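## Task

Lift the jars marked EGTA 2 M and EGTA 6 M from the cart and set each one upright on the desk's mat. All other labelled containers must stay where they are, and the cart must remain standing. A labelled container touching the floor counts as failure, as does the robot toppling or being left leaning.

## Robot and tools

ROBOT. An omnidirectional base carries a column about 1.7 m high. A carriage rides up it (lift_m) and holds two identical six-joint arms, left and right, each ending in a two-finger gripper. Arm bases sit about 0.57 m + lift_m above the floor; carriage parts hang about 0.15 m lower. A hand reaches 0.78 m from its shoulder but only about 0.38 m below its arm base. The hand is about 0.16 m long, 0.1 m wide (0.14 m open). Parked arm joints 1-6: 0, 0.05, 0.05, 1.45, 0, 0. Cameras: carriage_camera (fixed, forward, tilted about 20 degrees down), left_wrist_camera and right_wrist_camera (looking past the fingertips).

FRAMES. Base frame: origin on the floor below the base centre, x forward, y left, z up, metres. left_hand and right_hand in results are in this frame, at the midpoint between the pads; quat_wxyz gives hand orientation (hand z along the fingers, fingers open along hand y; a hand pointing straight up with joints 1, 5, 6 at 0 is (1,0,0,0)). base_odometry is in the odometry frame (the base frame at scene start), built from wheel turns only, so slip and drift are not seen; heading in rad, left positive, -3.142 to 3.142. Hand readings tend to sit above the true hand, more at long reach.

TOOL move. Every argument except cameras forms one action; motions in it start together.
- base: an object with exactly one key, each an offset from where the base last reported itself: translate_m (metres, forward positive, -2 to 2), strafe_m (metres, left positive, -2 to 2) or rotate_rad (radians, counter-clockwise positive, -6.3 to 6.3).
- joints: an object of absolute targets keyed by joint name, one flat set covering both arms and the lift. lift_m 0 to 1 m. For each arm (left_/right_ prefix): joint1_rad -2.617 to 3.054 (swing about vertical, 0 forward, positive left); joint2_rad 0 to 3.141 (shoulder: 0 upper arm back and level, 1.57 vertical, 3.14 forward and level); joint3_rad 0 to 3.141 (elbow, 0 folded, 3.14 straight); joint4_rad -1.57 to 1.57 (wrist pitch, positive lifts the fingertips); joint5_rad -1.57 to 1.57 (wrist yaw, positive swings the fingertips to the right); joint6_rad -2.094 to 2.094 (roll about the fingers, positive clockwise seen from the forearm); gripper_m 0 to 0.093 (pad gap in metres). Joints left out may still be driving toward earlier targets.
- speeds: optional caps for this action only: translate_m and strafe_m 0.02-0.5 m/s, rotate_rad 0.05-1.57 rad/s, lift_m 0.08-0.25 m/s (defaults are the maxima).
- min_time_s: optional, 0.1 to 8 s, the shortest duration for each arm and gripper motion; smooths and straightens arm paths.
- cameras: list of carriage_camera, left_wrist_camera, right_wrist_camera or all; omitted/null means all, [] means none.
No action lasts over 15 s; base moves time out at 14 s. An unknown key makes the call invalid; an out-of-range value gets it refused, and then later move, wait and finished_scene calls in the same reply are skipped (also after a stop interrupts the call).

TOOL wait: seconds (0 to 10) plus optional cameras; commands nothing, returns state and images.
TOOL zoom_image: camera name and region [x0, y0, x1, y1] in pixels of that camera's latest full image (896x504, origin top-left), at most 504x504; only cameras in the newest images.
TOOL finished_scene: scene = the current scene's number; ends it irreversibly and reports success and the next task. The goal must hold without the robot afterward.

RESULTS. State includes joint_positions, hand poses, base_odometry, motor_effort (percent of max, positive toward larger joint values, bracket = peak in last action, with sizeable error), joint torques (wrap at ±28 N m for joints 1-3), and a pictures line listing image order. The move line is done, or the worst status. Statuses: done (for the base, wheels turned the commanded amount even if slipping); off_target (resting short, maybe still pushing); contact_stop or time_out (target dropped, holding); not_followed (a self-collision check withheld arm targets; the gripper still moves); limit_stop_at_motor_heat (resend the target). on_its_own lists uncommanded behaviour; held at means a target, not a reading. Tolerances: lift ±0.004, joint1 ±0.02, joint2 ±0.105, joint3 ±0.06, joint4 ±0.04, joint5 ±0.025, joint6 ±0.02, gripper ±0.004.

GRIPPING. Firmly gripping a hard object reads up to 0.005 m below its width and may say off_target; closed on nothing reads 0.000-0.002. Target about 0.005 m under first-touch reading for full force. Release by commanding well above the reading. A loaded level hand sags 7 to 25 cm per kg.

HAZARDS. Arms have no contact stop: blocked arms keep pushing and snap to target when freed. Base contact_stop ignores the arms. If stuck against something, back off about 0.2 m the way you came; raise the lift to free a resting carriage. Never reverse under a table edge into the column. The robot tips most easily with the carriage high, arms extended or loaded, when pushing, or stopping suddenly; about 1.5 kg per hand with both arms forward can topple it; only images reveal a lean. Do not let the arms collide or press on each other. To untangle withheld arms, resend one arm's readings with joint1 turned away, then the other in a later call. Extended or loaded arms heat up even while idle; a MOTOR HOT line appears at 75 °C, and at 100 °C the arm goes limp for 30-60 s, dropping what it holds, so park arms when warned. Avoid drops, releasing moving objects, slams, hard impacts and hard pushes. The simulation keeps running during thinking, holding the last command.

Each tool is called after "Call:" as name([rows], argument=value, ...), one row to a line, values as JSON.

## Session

Call:
move(cameras=["carriage_camera"])

Scene clock: 0.00 s.
Joint torques (N m): no reading
base_odometry: x=+0.000 y=+0.000 heading=+0.000
base_status: not commanded
joint_positions: lift_m=+0.300 left_joint1_rad=+0.005 left_joint2_rad=+0.063 left_joint3_rad=+0.036 left_joint4_rad=+1.440 left_joint5_rad=-0.025 left_joint6_rad=-0.026 left_gripper_m=+0.09396 right_joint1_rad=+0.007 right_joint2_rad=+0.030 right_joint3_rad=+0.039 right_joint4_rad=+1.440 right_joint5_rad=-0.019 right_joint6_rad=-0.003 right_gripper_m=+0.09396
joint_status: not commanded
motor_effort: lift_m=+40 drive_wheels=+4
left_hand: x=+0.2644 y=+0.3089 z=+1.3072 quat_wxyz=(+0.997, -0.014, +0.079, -0.010) (m; base frame)
right_hand: x=+0.2529 y=-0.3008 z=+1.3087 quat_wxyz=(+0.998, -0.010, +0.061, +0.003) (m; base frame)
pictures: carriage_camera
camera_calibration:
carriage_camera: T_world_to_cam=[[-0.0301167, -0.999264, -0.0237735, 0.0346004], [-0.352417, 0.0328724, -0.935266, 1.25939], [0.935359, -0.0197889, -0.353147, 0.333332], [0, 0, 0, 1]] pos_world=[0.133088, -0.000228057, 1.2964]

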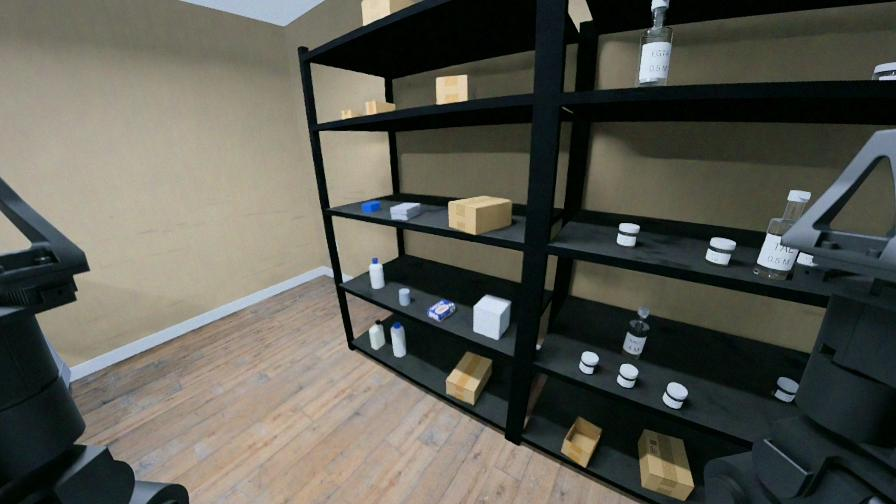

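Call:
move(base={"rotate_rad": 1.35}, cameras=["carriage_camera"])

Call:
zoom_image(camera="carriage_camera", region=[350, 160, 610, 320])

Scene clock: 3.57 s.
Joint torques (N m): left_arm=[-0.42 4.19 5.29 -0.25 0.02 -0.04] | right_arm=[0.2 3.34 6.34 -0.21 0.09 0.06]
move: done
base_odometry: x=+0.000 y=+0.000 heading=+1.350
base_status: done
joint_positions: lift_m=+0.300 left_joint1_rad=+0.005 left_joint2_rad=+0.063 left_joint3_rad=+0.036 left_joint4_rad=+1.438 left_joint5_rad=-0.025 left_joint6_rad=-0.026 left_gripper_m=+0.09397 right_joint1_rad=+0.007 right_joint2_rad=+0.030 right_joint3_rad=+0.039 right_joint4_rad=+1.440 right_joint5_rad=-0.019 right_joint6_rad=-0.003 right_gripper_m=+0.09397
joint_status: not commanded
motor_effort: lift_m=+40(40) drive_wheels=+8(21)
left_hand: x=+0.2648 y=+0.3089 z=+1.3071 quat_wxyz=(+0.997, -0.014, +0.080, -0.010) (m; base frame)
right_hand: x=+0.2531 y=-0.3008 z=+1.3087 quat_wxyz=(+0.998, -0.010, +0.061, +0.003) (m; base frame)
pictures: carriage_camera
camera_calibration:
carriage_camera: T_world_to_cam=[[-0.0301167, -0.999264, -0.0237735, 0.0346004], [-0.352417, 0.0328724, -0.935266, 1.25939], [0.935359, -0.0197889, -0.353147, 0.333332], [0, 0, 0, 1]] pos_world=[0.133088, -0.000228057, 1.2964]

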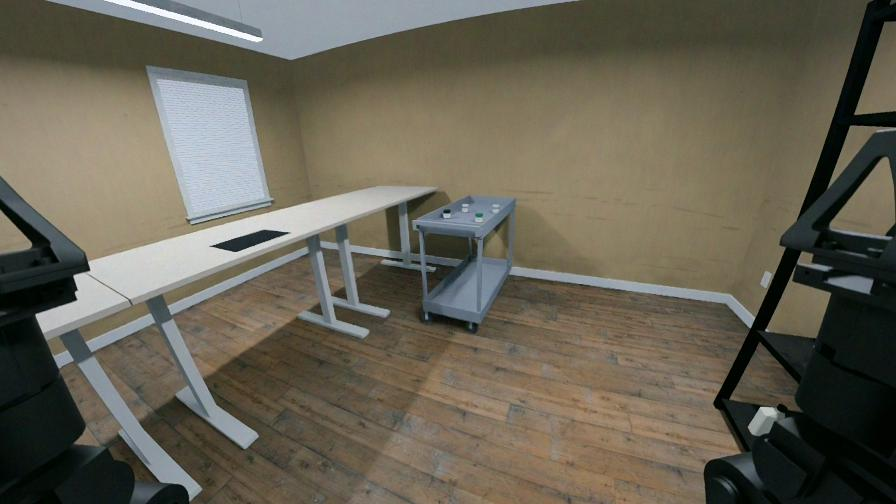

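Scaled by 1.938.

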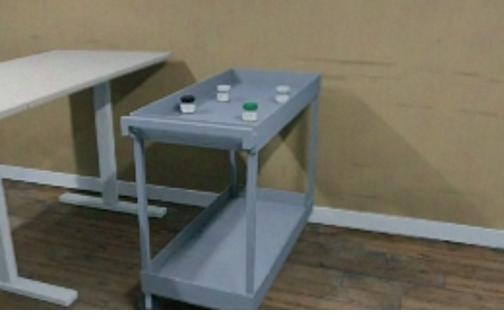

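Call:
move(base={"rotate_rad": 1.12}, cameras=[])

Call:
move(base={"strafe_m": -1.6}, joints={"lift_m": 0.02, "left_joint1_rad": 0.9, "left_joint2_rad": 1.0, "left_joint3_rad": 1.0, "left_joint4_rad": 0.0, "left_joint5_rad": 1.5}, cameras=["left_wrist_camera","carriage_camera"])

Scene clock: 9.73 s.
Joint torques (N m): left_arm=[-0.44 4.19 5.3 -0.25 0.02 -0.04] | right_arm=[0.28 3.37 6.35 -0.21 0.09 0.07]
move: done
base_odometry: x=+0.000 y=+0.000 heading=+2.469
base_status: done
joint_positions: lift_m=+0.300 left_joint1_rad=+0.005 left_joint2_rad=+0.063 left_joint3_rad=+0.036 left_joint4_rad=+1.438 left_joint5_rad=-0.025 left_joint6_rad=-0.026 left_gripper_m=+0.09397 right_joint1_rad=+0.007 right_joint2_rad=+0.030 right_joint3_rad=+0.039 right_joint4_rad=+1.440 right_joint5_rad=-0.019 right_joint6_rad=-0.003 right_gripper_m=+0.09397
joint_status: not commanded
motor_effort: lift_m=+39(40) drive_wheels=+8(19)
left_hand: x=+0.2648 y=+0.3089 z=+1.3071 quat_wxyz=(+0.997, -0.014, +0.080, -0.010) (m; base frame)
right_hand: x=+0.2531 y=-0.3008 z=+1.3087 quat_wxyz=(+0.998, -0.010, +0.061, +0.003) (m; base frame)
pictures: none
No camera images: "cameras" was empty.

Scene clock: 15.20 s.
Joint torques (N m): left_arm=[0.28 -2.29 8.94 1.27 0.13 -0.04] | right_arm=[0.28 3.37 6.34 -0.2 0.09 0.07]
move: done
base_odometry: x=+0.995 y=+1.253 heading=+2.470
base_status: done
joint_positions: lift_m=+0.020 left_joint1_rad=+0.894 left_joint2_rad=+1.001 left_joint3_rad=+0.965 left_joint4_rad=+0.003 left_joint5_rad=+1.489 left_joint6_rad=-0.026 left_gripper_m=+0.09398 right_joint1_rad=+0.007 right_joint2_rad=+0.030 right_joint3_rad=+0.039 right_joint4_rad=+1.440 right_joint5_rad=-0.019 right_joint6_rad=-0.003 right_gripper_m=+0.09397
joint_status: all done
motor_effort: lift_m=+35(36) drive_wheels=-4(24)
left_hand: x=+0.4890 y=+0.3627 z=+0.9857 quat_wxyz=(+0.669, +0.188, +0.683, -0.227) (m; base frame)
right_hand: x=+0.2530 y=-0.3008 z=+1.0292 quat_wxyz=(+0.998, -0.010, +0.061, +0.002) (m; base frame)
pictures: carriage_camera, left_wrist_camera
camera_calibration:
carriage_camera: T_world_to_cam=[[-0.0301167, -0.999264, -0.0237735, 0.0279526], [-0.352417, 0.0328724, -0.935266, 0.997863], [0.935359, -0.0197889, -0.353147, 0.234581], [0, 0, 0, 1]] pos_world=[0.133088, -0.000228057, 1.01677]
left_wrist_camera: T_world_to_cam=[[-0.574986, -0.81694, 0.0447188, 0.535311], [-0.511369, 0.316175, -0.799084, 0.926986], [0.638665, -0.48233, -0.599554, 0.575592], [0, 0, 0, 1]] pos_world=[0.414218, 0.421853, 1.0619]

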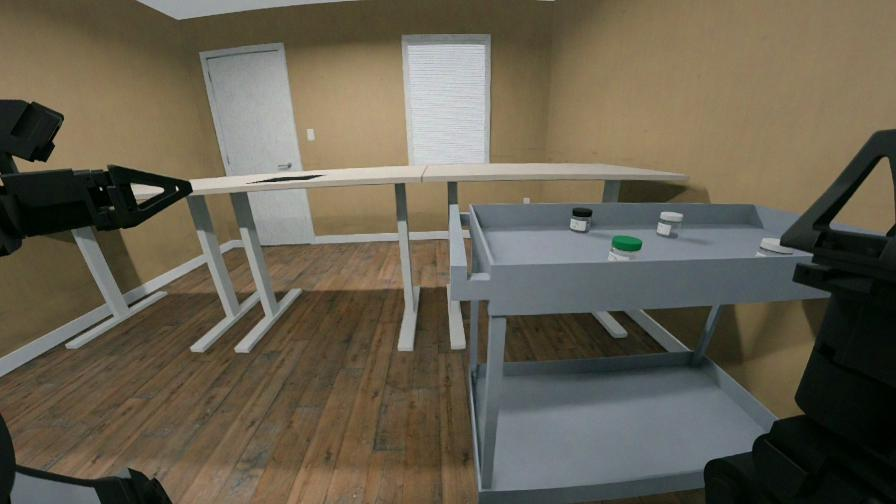

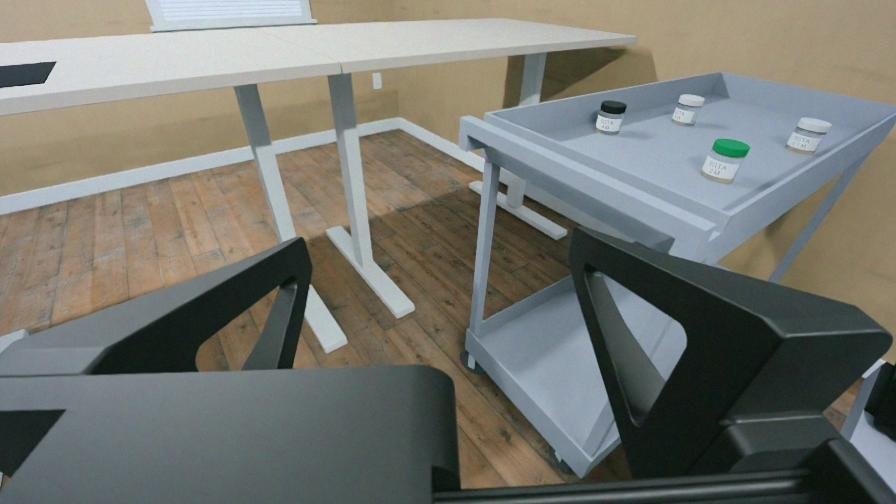

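Call:
zoom_image(camera="left_wrist_camera", region=[585, 90, 715, 150])

Call:
zoom_image(camera="left_wrist_camera", region=[690, 110, 840, 190])

Scaled by 3.877.

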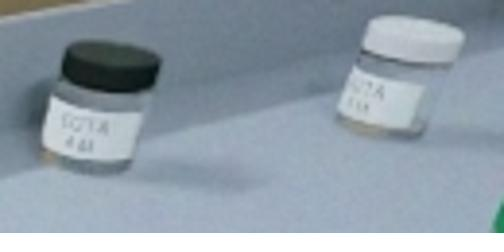

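Scaled by 3.360.

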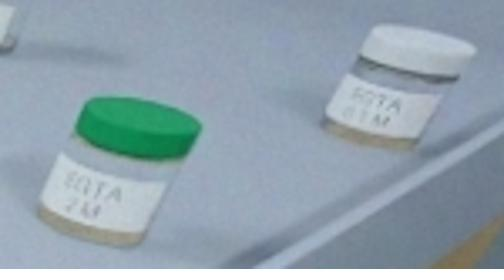

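Call:
move(base={"strafe_m": -0.47}, cameras=["left_wrist_camera","carriage_camera"])

Call:
zoom_image(camera="left_wrist_camera", region=[340, 110, 490, 230])

Call:
zoom_image(camera="left_wrist_camera", region=[490, 110, 640, 230])

Scene clock: 20.33 s.
Joint torques (N m): left_arm=[-0.27 -2.28 8.9 1.26 0.12 -0.03] | right_arm=[0.24 3.36 6.35 -0.21 0.09 0.06]
move: done
base_odometry: x=+1.287 y=+1.621 heading=+2.471
base_status: done
joint_positions: lift_m=+0.020 left_joint1_rad=+0.896 left_joint2_rad=+1.001 left_joint3_rad=+0.966 left_joint4_rad=+0.002 left_joint5_rad=+1.490 left_joint6_rad=-0.026 left_gripper_m=+0.09398 right_joint1_rad=+0.007 right_joint2_rad=+0.030 right_joint3_rad=+0.039 right_joint4_rad=+1.439 right_joint5_rad=-0.019 right_joint6_rad=-0.003 right_gripper_m=+0.09397
joint_status: not commanded
motor_effort: lift_m=+36(36) drive_wheels=-3(21)
left_hand: x=+0.4888 y=+0.3629 z=+0.9859 quat_wxyz=(+0.669, +0.188, +0.683, -0.227) (m; base frame)
right_hand: x=+0.2531 y=-0.3008 z=+1.0292 quat_wxyz=(+0.998, -0.010, +0.061, +0.003) (m; base frame)
pictures: carriage_camera, left_wrist_camera
camera_calibration:
carriage_camera: T_world_to_cam=[[-0.0301167, -0.999264, -0.0237735, 0.0279526], [-0.352417, 0.0328724, -0.935266, 0.997863], [0.935359, -0.0197889, -0.353147, 0.234581], [0, 0, 0, 1]] pos_world=[0.133088, -0.000228057, 1.01677]
left_wrist_camera: T_world_to_cam=[[-0.574352, -0.817365, 0.0451007, 0.534858], [-0.511785, 0.315534, -0.799071, 0.927429], [0.638901, -0.48203, -0.599543, 0.575757], [0, 0, 0, 1]] pos_world=[0.41399, 0.422071, 1.06215]

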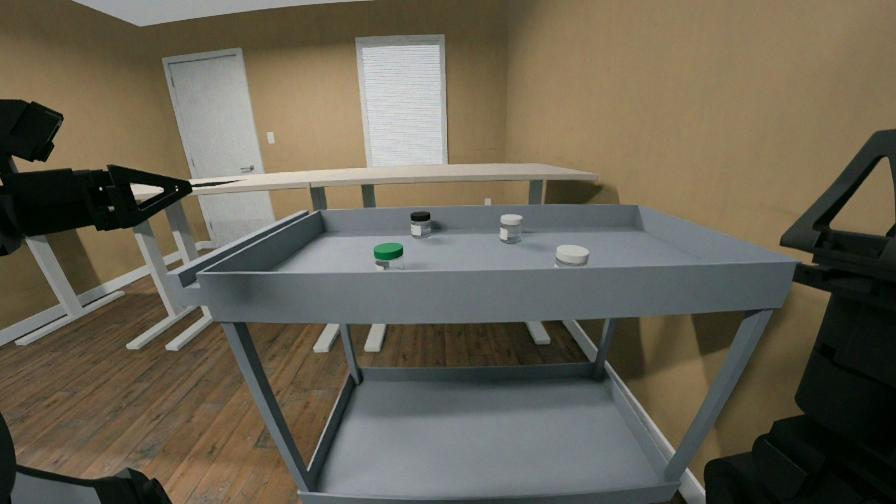

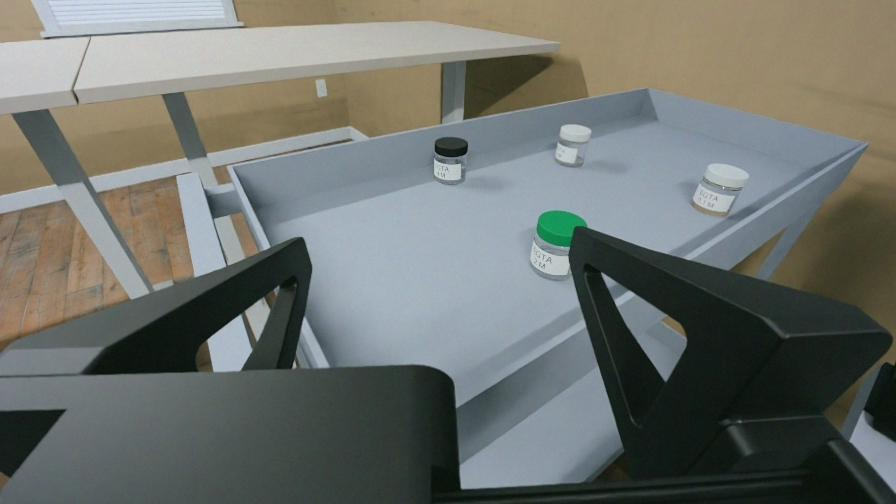

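Scaled by 3.360.

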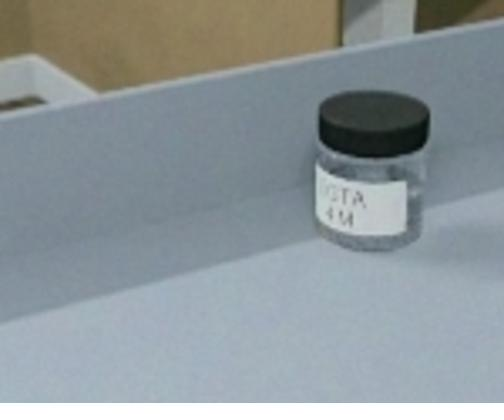

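Scaled by 3.360.

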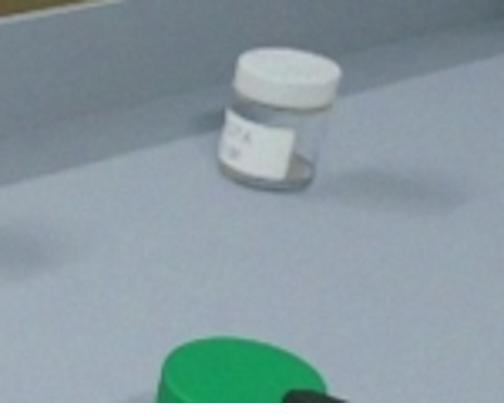

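Call:
move(joints={"lift_m": 0.33, "right_joint2_rad": 1.57, "right_joint3_rad": 1.6, "right_joint4_rad": -1.57}, cameras=[])

Call:
move(base={"translate_m": 0.17}, joints={"left_joint1_rad": -0.717, "left_joint2_rad": 1.73, "left_joint3_rad": 1.37, "left_joint4_rad": -1.19, "left_joint5_rad": 0, "left_joint6_rad": 0, "right_joint1_rad": 0.248, "right_joint2_rad": 2.43, "right_joint3_rad": 2.46, "right_joint4_rad": -1.57, "right_joint5_rad": 0})

Scene clock: 25.40 s.
Joint torques (N m): left_arm=[-0.05 -2.3 8.08 1.3 0.12 -0.04] | right_arm=[0.2 -5.07 8.42 0.42 0.08 0.06]
move: done
base_odometry: x=+1.287 y=+1.621 heading=+2.471
base_status: not commanded
joint_positions: lift_m=+0.330 left_joint1_rad=+0.896 left_joint2_rad=+1.001 left_joint3_rad=+0.976 left_joint4_rad=-0.004 left_joint5_rad=+1.490 left_joint6_rad=-0.026 left_gripper_m=+0.09398 right_joint1_rad=+0.007 right_joint2_rad=+1.560 right_joint3_rad=+1.577 right_joint4_rad=-1.556 right_joint5_rad=-0.019 right_joint6_rad=-0.003 right_gripper_m=+0.09397
joint_status: all done
motor_effort: lift_m=+42(52) drive_wheels=-3(3)
left_hand: x=+0.4885 y=+0.3625 z=+1.2981 quat_wxyz=(+0.669, +0.189, +0.682, -0.225) (m; base frame)
right_hand: x=+0.4913 y=-0.2991 z=+1.1068 quat_wxyz=(+0.016, -0.005, +1.000, +0.010) (m; base frame)
pictures: none
No camera images: "cameras" was empty.

Scene clock: 27.43 s.
Joint torques (N m): left_arm=[-0.75 -8.1 8.14 0.21 -0.08 0.11] | right_arm=[0.59 -11.66 8.28 0.4 0.22 0.06]
move: done
base_odometry: x=+1.154 y=+1.727 heading=+2.470
base_status: done
joint_positions: lift_m=+0.330 left_joint1_rad=-0.713 left_joint2_rad=+1.724 left_joint3_rad=+1.338 left_joint4_rad=-1.180 left_joint5_rad=+0.014 left_joint6_rad=-0.016 left_gripper_m=+0.09398 right_joint1_rad=+0.245 right_joint2_rad=+2.422 right_joint3_rad=+2.439 right_joint4_rad=-1.563 right_joint5_rad=-0.014 right_joint6_rad=-0.003 right_gripper_m=+0.09397
joint_status: all done
motor_effort: lift_m=+42(42) drive_wheels=-3(16)
left_hand: x=+0.4561 y=+0.0990 z=+1.0027 quat_wxyz=(+0.000, +0.342, +0.940, -0.007) (m; base frame)
right_hand: x=+0.6766 y=-0.1883 z=+1.0168 quat_wxyz=(+0.012, -0.124, +0.992, +0.009) (m; base frame)
pictures: carriage_camera, left_wrist_camera, right_wrist_camera
camera_calibration:
carriage_camera: T_world_to_cam=[[-0.0301167, -0.999264, -0.0237735, 0.0353098], [-0.352417, 0.0328724, -0.935266, 1.2873], [0.935359, -0.0197889, -0.353147, 0.343871], [0, 0, 0, 1]] pos_world=[0.133088, -0.000228057, 1.32625]
left_wrist_camera: T_world_to_cam=[[-0.652565, -0.757062, 0.0318826, 0.342556], [-0.596541, 0.539235, 0.594445, -0.373464], [-0.467224, 0.368894, -0.803504, 1.10429], [0, 0, 0, 1]] pos_world=[0.516705, 0.0533542, 1.09838]
right_wrist_camera: T_world_to_cam=[[0.181435, -0.98339, -0.00503581, -0.298706], [-0.830586, -0.15598, 0.5346, -0.00414338], [-0.526506, -0.0928126, -0.84509, 1.32106], [0, 0, 0, 1]] pos_world=[0.746299, -0.17178, 1.11712]

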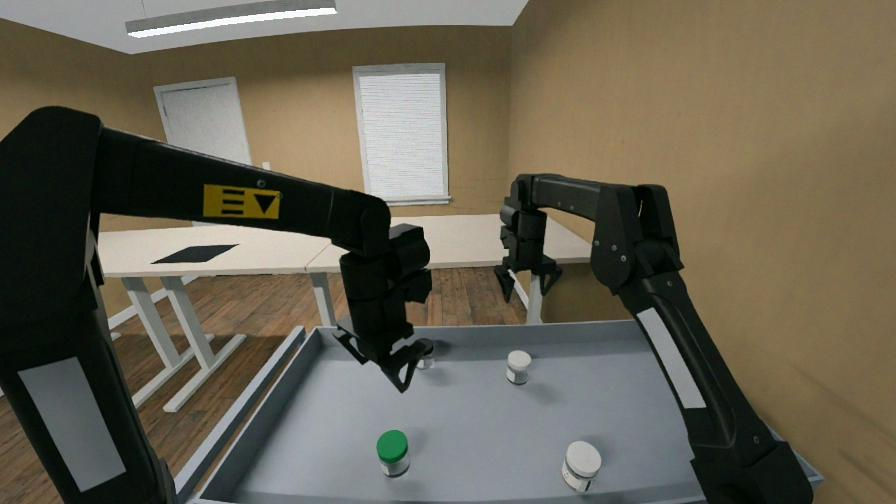

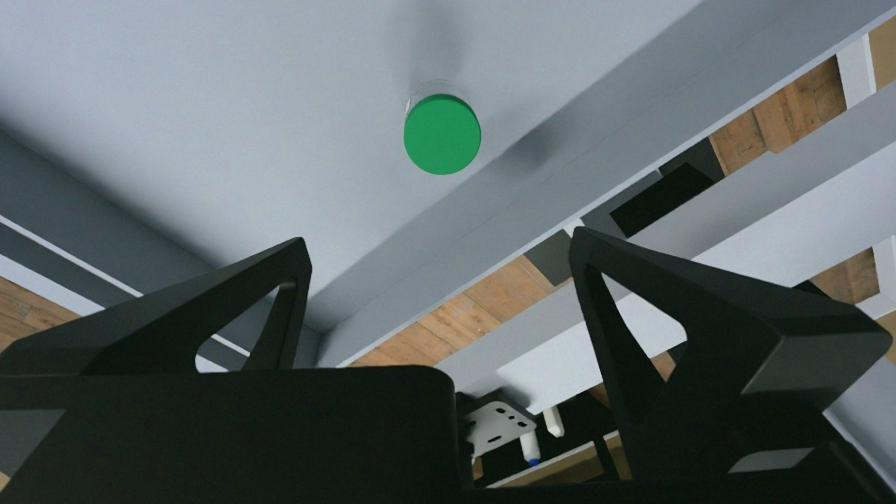

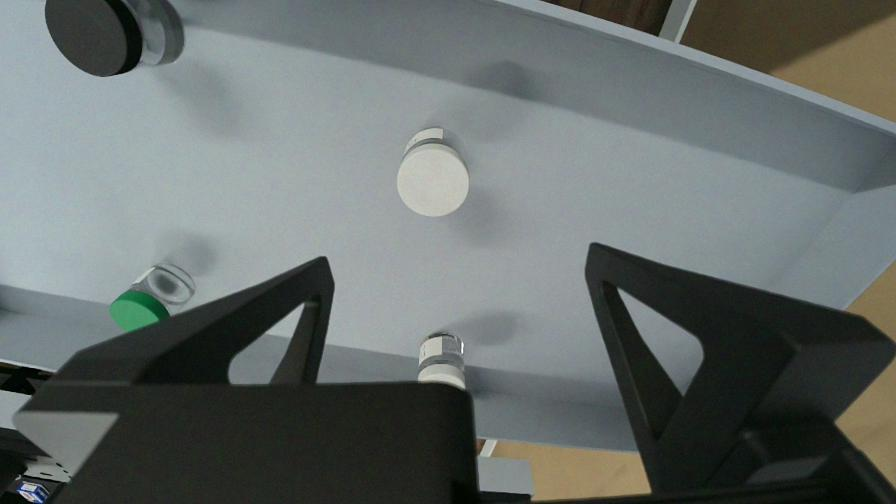

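Call:
move(joints={"right_joint1_rad":0.289,"right_joint2_rad":2.31,"right_joint3_rad":2.335,"right_joint4_rad":-1.57,"left_joint2_rad":1.72,"left_joint3_rad":1.42,"left_joint4_rad":-1.235}, cameras=["left_wrist_camera","right_wrist_camera"])

Call:
move(joints={"lift_m":0.19}, cameras=["left_wrist_camera","right_wrist_camera"])

Scene clock: 33.27 s.
Joint torques (N m): left_arm=[-0.87 -9.03 7.87 0.21 -0.1 0.1] | right_arm=[-0.01 -14.93 5.75 0.38 0.21 0.06]
move: done
base_odometry: x=+1.154 y=+1.727 heading=+2.470
base_status: not commanded
joint_positions: lift_m=+0.330 left_joint1_rad=-0.713 left_joint2_rad=+1.724 left_joint3_rad=+1.391 left_joint4_rad=-1.225 left_joint5_rad=+0.012 left_joint6_rad=-0.016 left_gripper_m=+0.09398 right_joint1_rad=+0.291 right_joint2_rad=+2.343 right_joint3_rad=+2.342 right_joint4_rad=-1.564 right_joint5_rad=-0.013 right_joint6_rad=-0.003 right_gripper_m=+0.09397
joint_status: all done
motor_effort: lift_m=+41(42) drive_wheels=-3(3)
left_hand: x=+0.4590 y=+0.0970 z=+1.0161 quat_wxyz=(+0.004, +0.342, +0.940, -0.008) (m; base frame)
right_hand: x=+0.6537 y=-0.1730 z=+1.0275 quat_wxyz=(+0.002, -0.147, +0.989, +0.007) (m; base frame)
pictures: left_wrist_camera, right_wrist_camera
camera_calibration:
left_wrist_camera: T_world_to_cam=[[-0.652778, -0.756956, 0.0299917, 0.344459], [-0.60087, 0.541471, 0.588017, -0.370254], [-0.461343, 0.365823, -0.808292, 1.11964], [0, 0, 0, 1]] pos_world=[0.51892, 0.0516299, 1.11238]
right_wrist_camera: T_world_to_cam=[[0.226157, -0.974088, -0.00231926, -0.309903], [-0.812905, -0.190046, 0.550516, -0.0603404], [-0.536691, -0.122618, -0.834822, 1.31045], [0, 0, 0, 1]] pos_world=[0.724343, -0.152656, 1.12649]

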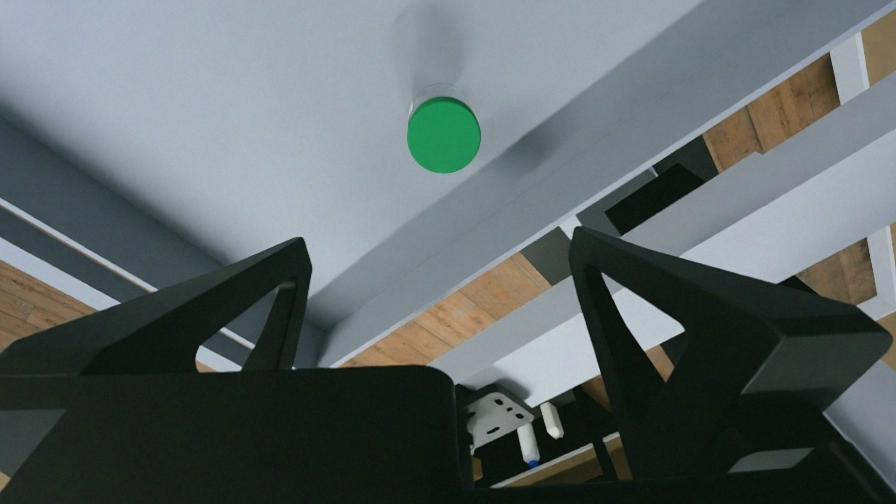

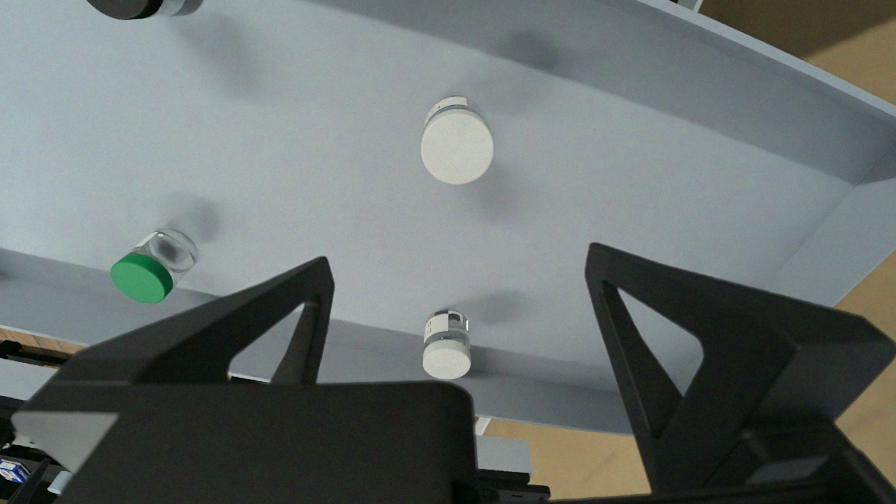

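Scene clock: 34.37 s.
Joint torques (N m): left_arm=[-0.84 -8.96 7.34 0.28 -0.08 0.1] | right_arm=[0.08 -13.91 6.6 0.4 0.21 0.06]
move: done
base_odometry: x=+1.154 y=+1.727 heading=+2.470
base_status: not commanded
joint_positions: lift_m=+0.190 left_joint1_rad=-0.713 left_joint2_rad=+1.724 left_joint3_rad=+1.398 left_joint4_rad=-1.229 left_joint5_rad=+0.010 left_joint6_rad=-0.015 left_gripper_m=+0.09398 right_joint1_rad=+0.291 right_joint2_rad=+2.331 right_joint3_rad=+2.334 right_joint4_rad=-1.564 right_joint5_rad=-0.013 right_joint6_rad=-0.003 right_gripper_m=+0.09397
joint_status: all done
motor_effort: lift_m=+35(37) drive_wheels=-3(7)
left_hand: x=+0.4597 y=+0.0967 z=+0.8783 quat_wxyz=(+0.005, +0.342, +0.940, -0.008) (m; base frame)
right_hand: x=+0.6521 y=-0.1735 z=+0.8913 quat_wxyz=(+0.004, -0.147, +0.989, +0.007) (m; base frame)
pictures: left_wrist_camera, right_wrist_camera
camera_calibration:
left_wrist_camera: T_world_to_cam=[[-0.653419, -0.756462, 0.0284591, 0.350447], [-0.602078, 0.542118, 0.586183, -0.286527], [-0.458853, 0.365888, -0.809679, 1.00872], [0, 0, 0, 1]] pos_world=[0.51933, 0.051353, 0.974722]
right_wrist_camera: T_world_to_cam=[[0.226166, -0.974085, -0.00255817, -0.310114], [-0.814912, -0.190646, 0.547333, 0.0173194], [-0.533637, -0.121703, -0.836911, 1.19587], [0, 0, 0, 1]] pos_world=[0.722411, -0.153234, 0.990564]

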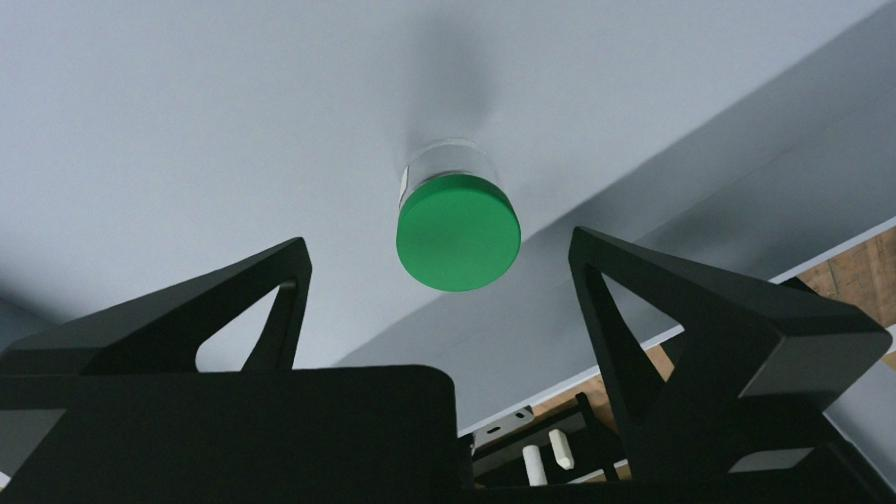

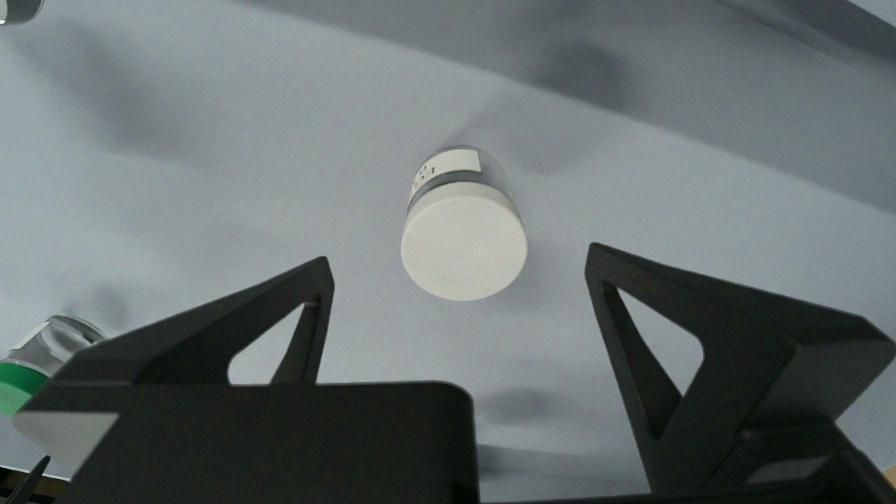

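Call:
move(joints={"lift_m":0.115}, cameras=["left_wrist_camera","right_wrist_camera"])

Call:
move(joints={"left_gripper_m":0.042,"right_gripper_m":0.042}, min_time_s=1.0, cameras=["left_wrist_camera","right_wrist_camera"])

Scene clock: 36.07 s.
Joint torques (N m): left_arm=[-0.64 -9.24 7.34 0.31 -0.07 0.09] | right_arm=[0.02 -13.19 7.09 0.42 0.2 0.07]
move: done
base_odometry: x=+1.154 y=+1.727 heading=+2.470
base_status: not commanded
joint_positions: lift_m=+0.115 left_joint1_rad=-0.714 left_joint2_rad=+1.727 left_joint3_rad=+1.398 left_joint4_rad=-1.234 left_joint5_rad=+0.008 left_joint6_rad=-0.015 left_gripper_m=+0.09398 right_joint1_rad=+0.291 right_joint2_rad=+2.328 right_joint3_rad=+2.328 right_joint4_rad=-1.568 right_joint5_rad=-0.013 right_joint6_rad=-0.003 right_gripper_m=+0.09397
joint_status: all done
motor_effort: lift_m=+36(36) drive_wheels=+7(15)
left_hand: x=+0.4590 y=+0.0975 z=+0.8025 quat_wxyz=(+0.002, +0.343, +0.939, -0.005) (m; base frame)
right_hand: x=+0.6501 y=-0.1740 z=+0.8159 quat_wxyz=(+0.001, -0.147, +0.989, +0.006) (m; base frame)
pictures: left_wrist_camera, right_wrist_camera
camera_calibration:
left_wrist_camera: T_world_to_cam=[[-0.654155, -0.755908, 0.02616, 0.354886], [-0.599133, 0.538974, 0.59207, -0.248743], [-0.46165, 0.371633, -0.805462, 0.944128], [0, 0, 0, 1]] pos_world=[0.518977, 0.0514584, 0.898448]
right_wrist_camera: T_world_to_cam=[[0.226521, -0.974005, -0.00174739, -0.311205], [-0.811281, -0.189669, 0.553036, 0.0500654], [-0.538992, -0.123857, -0.833155, 1.13173], [0, 0, 0, 1]] pos_world=[0.721104, -0.153447, 0.914674]

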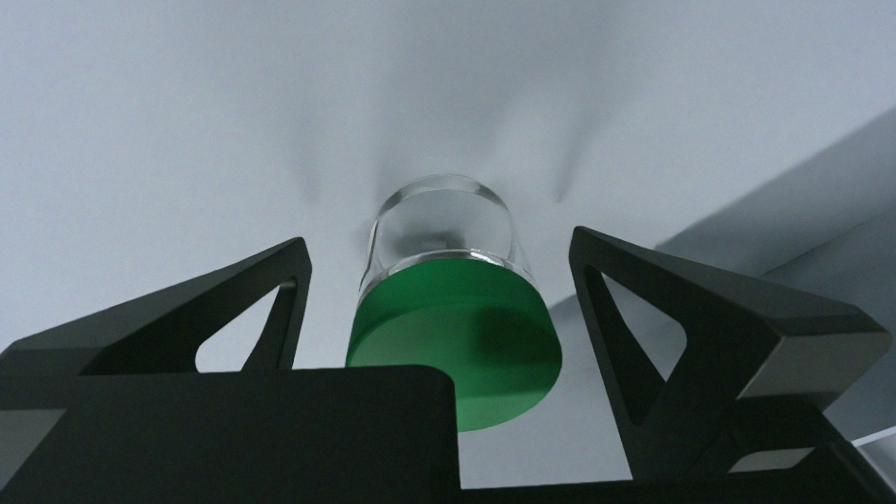

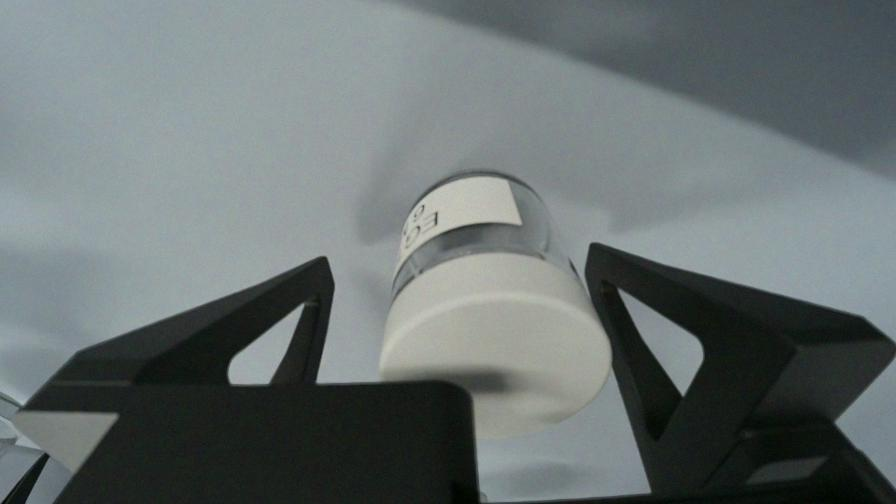

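Scene clock: 37.37 s.
Joint torques (N m): left_arm=[-0.69 -9.37 7.28 0.3 -0.06 0.1] | right_arm=[0.01 -13.48 6.99 0.42 0.19 0.07]
move: off_target
base_odometry: x=+1.154 y=+1.727 heading=+2.470
base_status: not commanded
joint_positions: lift_m=+0.115 left_joint1_rad=-0.714 left_joint2_rad=+1.727 left_joint3_rad=+1.398 left_joint4_rad=-1.234 left_joint5_rad=+0.008 left_joint6_rad=-0.015 left_gripper_m=+0.05369 right_joint1_rad=+0.291 right_joint2_rad=+2.328 right_joint3_rad=+2.328 right_joint4_rad=-1.568 right_joint5_rad=-0.011 right_joint6_rad=-0.003 right_gripper_m=+0.05406
joint_status: left_gripper_m off_target (ended at +0.05372, target +0.04200); right_gripper_m off_target (ended at +0.05408, target +0.04200)
motor_effort: lift_m=+36(36) drive_wheels=+7(7)
left_hand: x=+0.4590 y=+0.0975 z=+0.8025 quat_wxyz=(+0.002, +0.343, +0.939, -0.005) (m; base frame)
right_hand: x=+0.6502 y=-0.1742 z=+0.8159 quat_wxyz=(+0.001, -0.147, +0.989, +0.006) (m; base frame)
pictures: left_wrist_camera, right_wrist_camera
camera_calibration:
left_wrist_camera: T_world_to_cam=[[-0.654155, -0.755908, 0.02616, 0.354886], [-0.599133, 0.538974, 0.59207, -0.248743], [-0.46165, 0.371633, -0.805462, 0.944128], [0, 0, 0, 1]] pos_world=[0.518977, 0.0514584, 0.898448]
right_wrist_camera: T_world_to_cam=[[0.226518, -0.974007, -0.000605218, -0.312332], [-0.811463, -0.18906, 0.552977, 0.0503495], [-0.538718, -0.124768, -0.833196, 1.13143], [0, 0, 0, 1]] pos_world=[0.721128, -0.153528, 0.914673]

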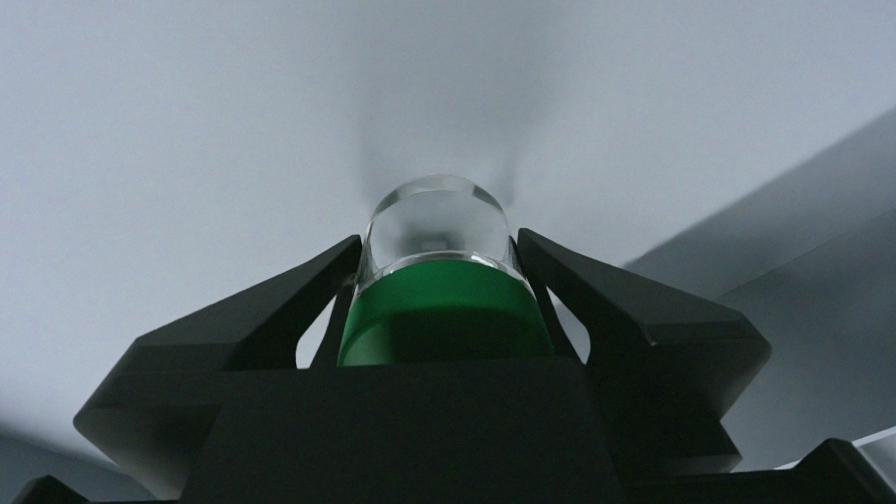

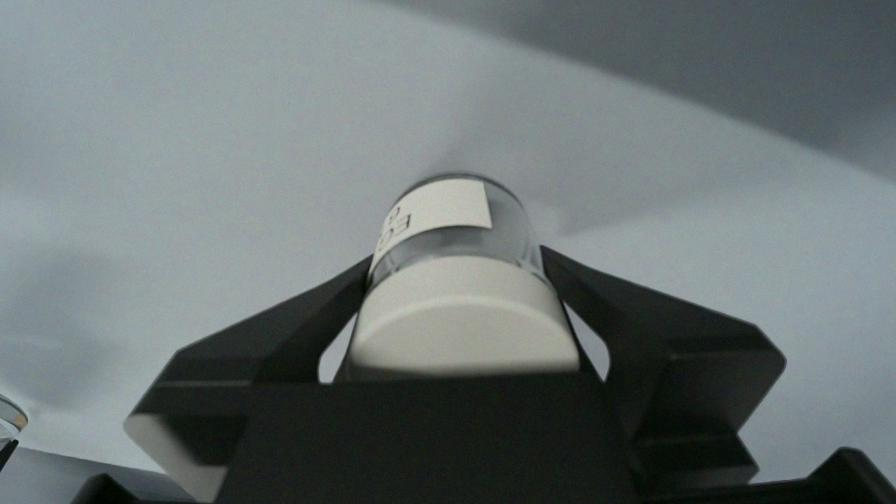

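Call:
move(joints={"lift_m":0.3}, cameras=[])

Call:
move(base={"translate_m":-0.27}, joints={"left_joint1_rad":0,"left_joint2_rad":1.75,"left_joint3_rad":1.57,"left_joint4_rad":-1.37,"right_joint1_rad":0,"right_joint2_rad":1.75,"right_joint3_rad":1.57,"right_joint4_rad":-1.37}, min_time_s=1.3, cameras=["carriage_camera"])

Call:
move(base={"strafe_m":1.45}, cameras=["carriage_camera"])

Scene clock: 39.27 s.
Joint torques (N m): left_arm=[-0.66 -9.21 7.45 0.32 -0.06 0.09] | right_arm=[0.13 -13.57 6.98 0.38 0.2 0.06]
move: done
base_odometry: x=+1.154 y=+1.727 heading=+2.470
base_status: not commanded
joint_positions: lift_m=+0.300 left_joint1_rad=-0.714 left_joint2_rad=+1.727 left_joint3_rad=+1.398 left_joint4_rad=-1.235 left_joint5_rad=+0.008 left_joint6_rad=-0.015 left_gripper_m=+0.05369 right_joint1_rad=+0.291 right_joint2_rad=+2.327 right_joint3_rad=+2.328 right_joint4_rad=-1.568 right_joint5_rad=-0.011 right_joint6_rad=-0.003 right_gripper_m=+0.05406
joint_status: all done
motor_effort: lift_m=+42(52) drive_wheels=+7(7)
left_hand: x=+0.4589 y=+0.0976 z=+0.9869 quat_wxyz=(+0.002, +0.343, +0.939, -0.005) (m; base frame)
right_hand: x=+0.6502 y=-0.1742 z=+1.0007 quat_wxyz=(+0.001, -0.147, +0.989, +0.006) (m; base frame)
pictures: none
No camera images: "cameras" was empty.

Scene clock: 41.70 s.
Joint torques (N m): left_arm=[-0.23 -7.95 8.31 0.25 -0.04 0.1] | right_arm=[-0.13 -10.14 5.98 0.53 0.16 0.06]
move: done
base_odometry: x=+1.366 y=+1.559 heading=+2.470
base_status: done
joint_positions: lift_m=+0.300 left_joint1_rad=-0.003 left_joint2_rad=+1.742 left_joint3_rad=+1.536 left_joint4_rad=-1.365 left_joint5_rad=+0.006 left_joint6_rad=-0.015 left_gripper_m=+0.05368 right_joint1_rad=+0.004 right_joint2_rad=+1.774 right_joint3_rad=+1.576 right_joint4_rad=-1.382 right_joint5_rad=-0.009 right_joint6_rad=-0.003 right_gripper_m=+0.05406
joint_status: all done
motor_effort: lift_m=+42(43) drive_wheels=+0(18)
left_hand: x=+0.5393 y=+0.3023 z=+1.0170 quat_wxyz=(-0.001, -0.006, +1.000, -0.003) (m; base frame)
right_hand: x=+0.5456 y=-0.3016 z=+1.0179 quat_wxyz=(-0.004, -0.004, +1.000, +0.004) (m; base frame)
pictures: carriage_camera
camera_calibration:
carriage_camera: T_world_to_cam=[[-0.0301167, -0.999264, -0.0237735, 0.0345958], [-0.352417, 0.0328724, -0.935266, 1.25921], [0.935359, -0.0197889, -0.353147, 0.333264], [0, 0, 0, 1]] pos_world=[0.133088, -0.000228057, 1.29621]

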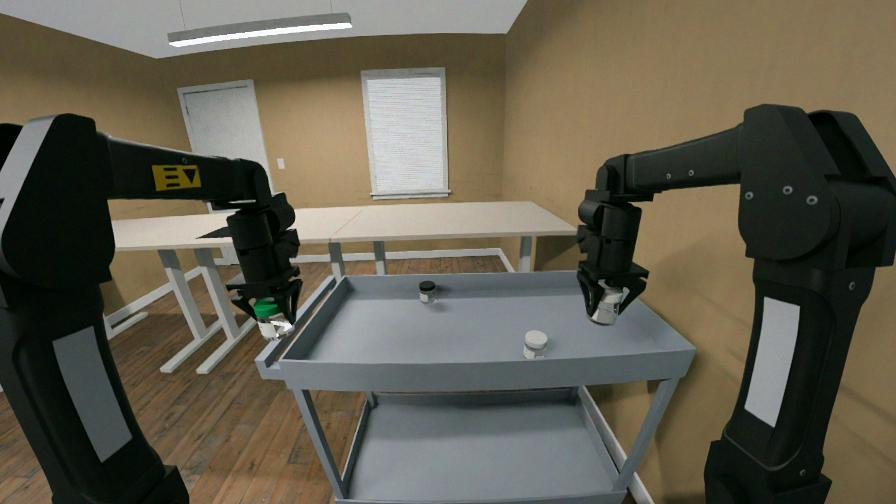

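Scene clock: 47.13 s.
Joint torques (N m): left_arm=[-0.23 -8.12 8.29 0.24 -0.04 0.09] | right_arm=[-0.05 -10.04 6.01 0.55 0.16 0.06]
move: done
base_odometry: x=+0.464 y=+0.424 heading=+2.470
base_status: done
joint_positions: lift_m=+0.300 left_joint1_rad=-0.002 left_joint2_rad=+1.742 left_joint3_rad=+1.536 left_joint4_rad=-1.365 left_joint5_rad=+0.006 left_joint6_rad=-0.015 left_gripper_m=+0.05368 right_joint1_rad=+0.002 right_joint2_rad=+1.774 right_joint3_rad=+1.576 right_joint4_rad=-1.381 right_joint5_rad=-0.008 right_joint6_rad=-0.003 right_gripper_m=+0.05406
joint_status: not commanded
motor_effort: lift_m=+42(43) drive_wheels=+0(20)
left_hand: x=+0.5393 y=+0.3027 z=+1.0170 quat_wxyz=(-0.001, -0.006, +1.000, -0.003) (m; base frame)
right_hand: x=+0.5459 y=-0.3025 z=+1.0179 quat_wxyz=(-0.004, -0.002, +1.000, +0.004) (m; base frame)
pictures: carriage_camera
camera_calibration:
carriage_camera: T_world_to_cam=[[-0.0301167, -0.999264, -0.0237735, 0.0345958], [-0.352417, 0.0328724, -0.935266, 1.25921], [0.935359, -0.0197889, -0.353147, 0.333264], [0, 0, 0, 1]] pos_world=[0.133088, -0.000228057, 1.29621]

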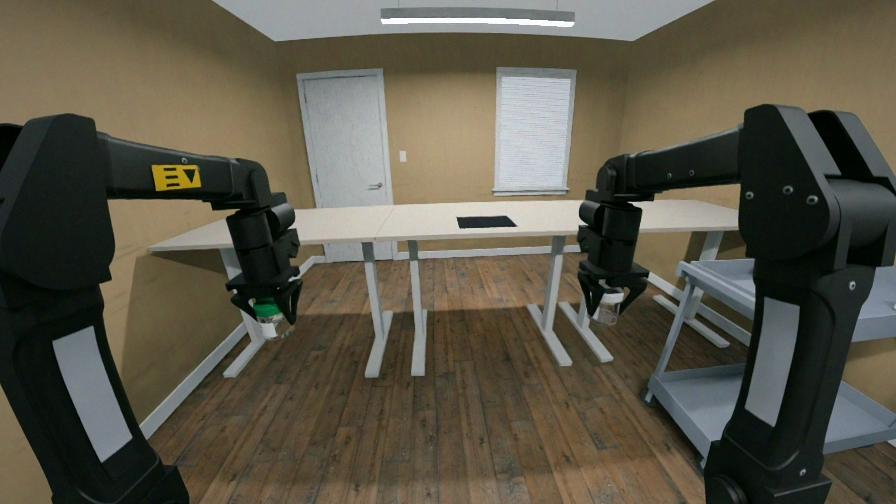

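Call:
move(base={"strafe_m":-0.34}, cameras=[])

Call:
move(base={"translate_m":1.1}, cameras=["carriage_camera"])

Scene clock: 51.27 s.
Joint torques (N m): left_arm=[-0.28 -8.38 8.31 0.25 -0.04 0.1] | right_arm=[0.4 -10 6.12 0.52 0.15 0.06]
move: done
base_odometry: x=+0.676 y=+0.690 heading=+2.470
base_status: done
joint_positions: lift_m=+0.300 left_joint1_rad=-0.004 left_joint2_rad=+1.745 left_joint3_rad=+1.536 left_joint4_rad=-1.367 left_joint5_rad=+0.006 left_joint6_rad=-0.014 left_gripper_m=+0.05368 right_joint1_rad=-0.003 right_joint2_rad=+1.773 right_joint3_rad=+1.575 right_joint4_rad=-1.377 right_joint5_rad=-0.007 right_joint6_rad=-0.003 right_gripper_m=+0.05406
joint_status: not commanded
motor_effort: lift_m=+42(43) drive_wheels=+0(20)
left_hand: x=+0.5390 y=+0.3022 z=+1.0162 quat_wxyz=(-0.003, -0.005, +1.000, -0.003) (m; base frame)
right_hand: x=+0.5465 y=-0.3042 z=+1.0176 quat_wxyz=(-0.002, +0.000, +1.000, +0.003) (m; base frame)
pictures: none
No camera images: "cameras" was empty.

Scene clock: 55.73 s.
Joint torques (N m): left_arm=[-0.14 -8.49 8.38 0.29 -0.05 0.1] | right_arm=[0.49 -9.89 6.13 0.47 0.15 0.05]
move: done
base_odometry: x=-0.185 y=+1.375 heading=+2.469
base_status: done
joint_positions: lift_m=+0.300 left_joint1_rad=-0.004 left_joint2_rad=+1.747 left_joint3_rad=+1.536 left_joint4_rad=-1.369 left_joint5_rad=+0.006 left_joint6_rad=-0.014 left_gripper_m=+0.05368 right_joint1_rad=-0.003 right_joint2_rad=+1.772 right_joint3_rad=+1.575 right_joint4_rad=-1.375 right_joint5_rad=-0.007 right_joint6_rad=-0.003 right_gripper_m=+0.05406
joint_status: not commanded
motor_effort: lift_m=+42(43) drive_wheels=-3(23)
left_hand: x=+0.5385 y=+0.3022 z=+1.0156 quat_wxyz=(-0.005, -0.005, +1.000, -0.003) (m; base frame)
right_hand: x=+0.5470 y=-0.3042 z=+1.0180 quat_wxyz=(+0.000, +0.000, +1.000, +0.003) (m; base frame)
pictures: carriage_camera
camera_calibration:
carriage_camera: T_world_to_cam=[[-0.0301167, -0.999264, -0.0237735, 0.0345958], [-0.352417, 0.0328724, -0.935266, 1.25921], [0.935359, -0.0197889, -0.353147, 0.333264], [0, 0, 0, 1]] pos_world=[0.133088, -0.000228057, 1.29621]

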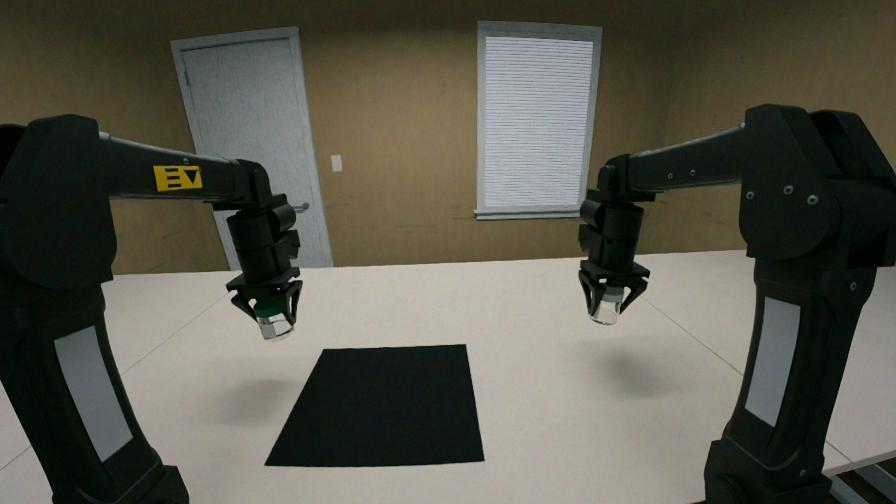

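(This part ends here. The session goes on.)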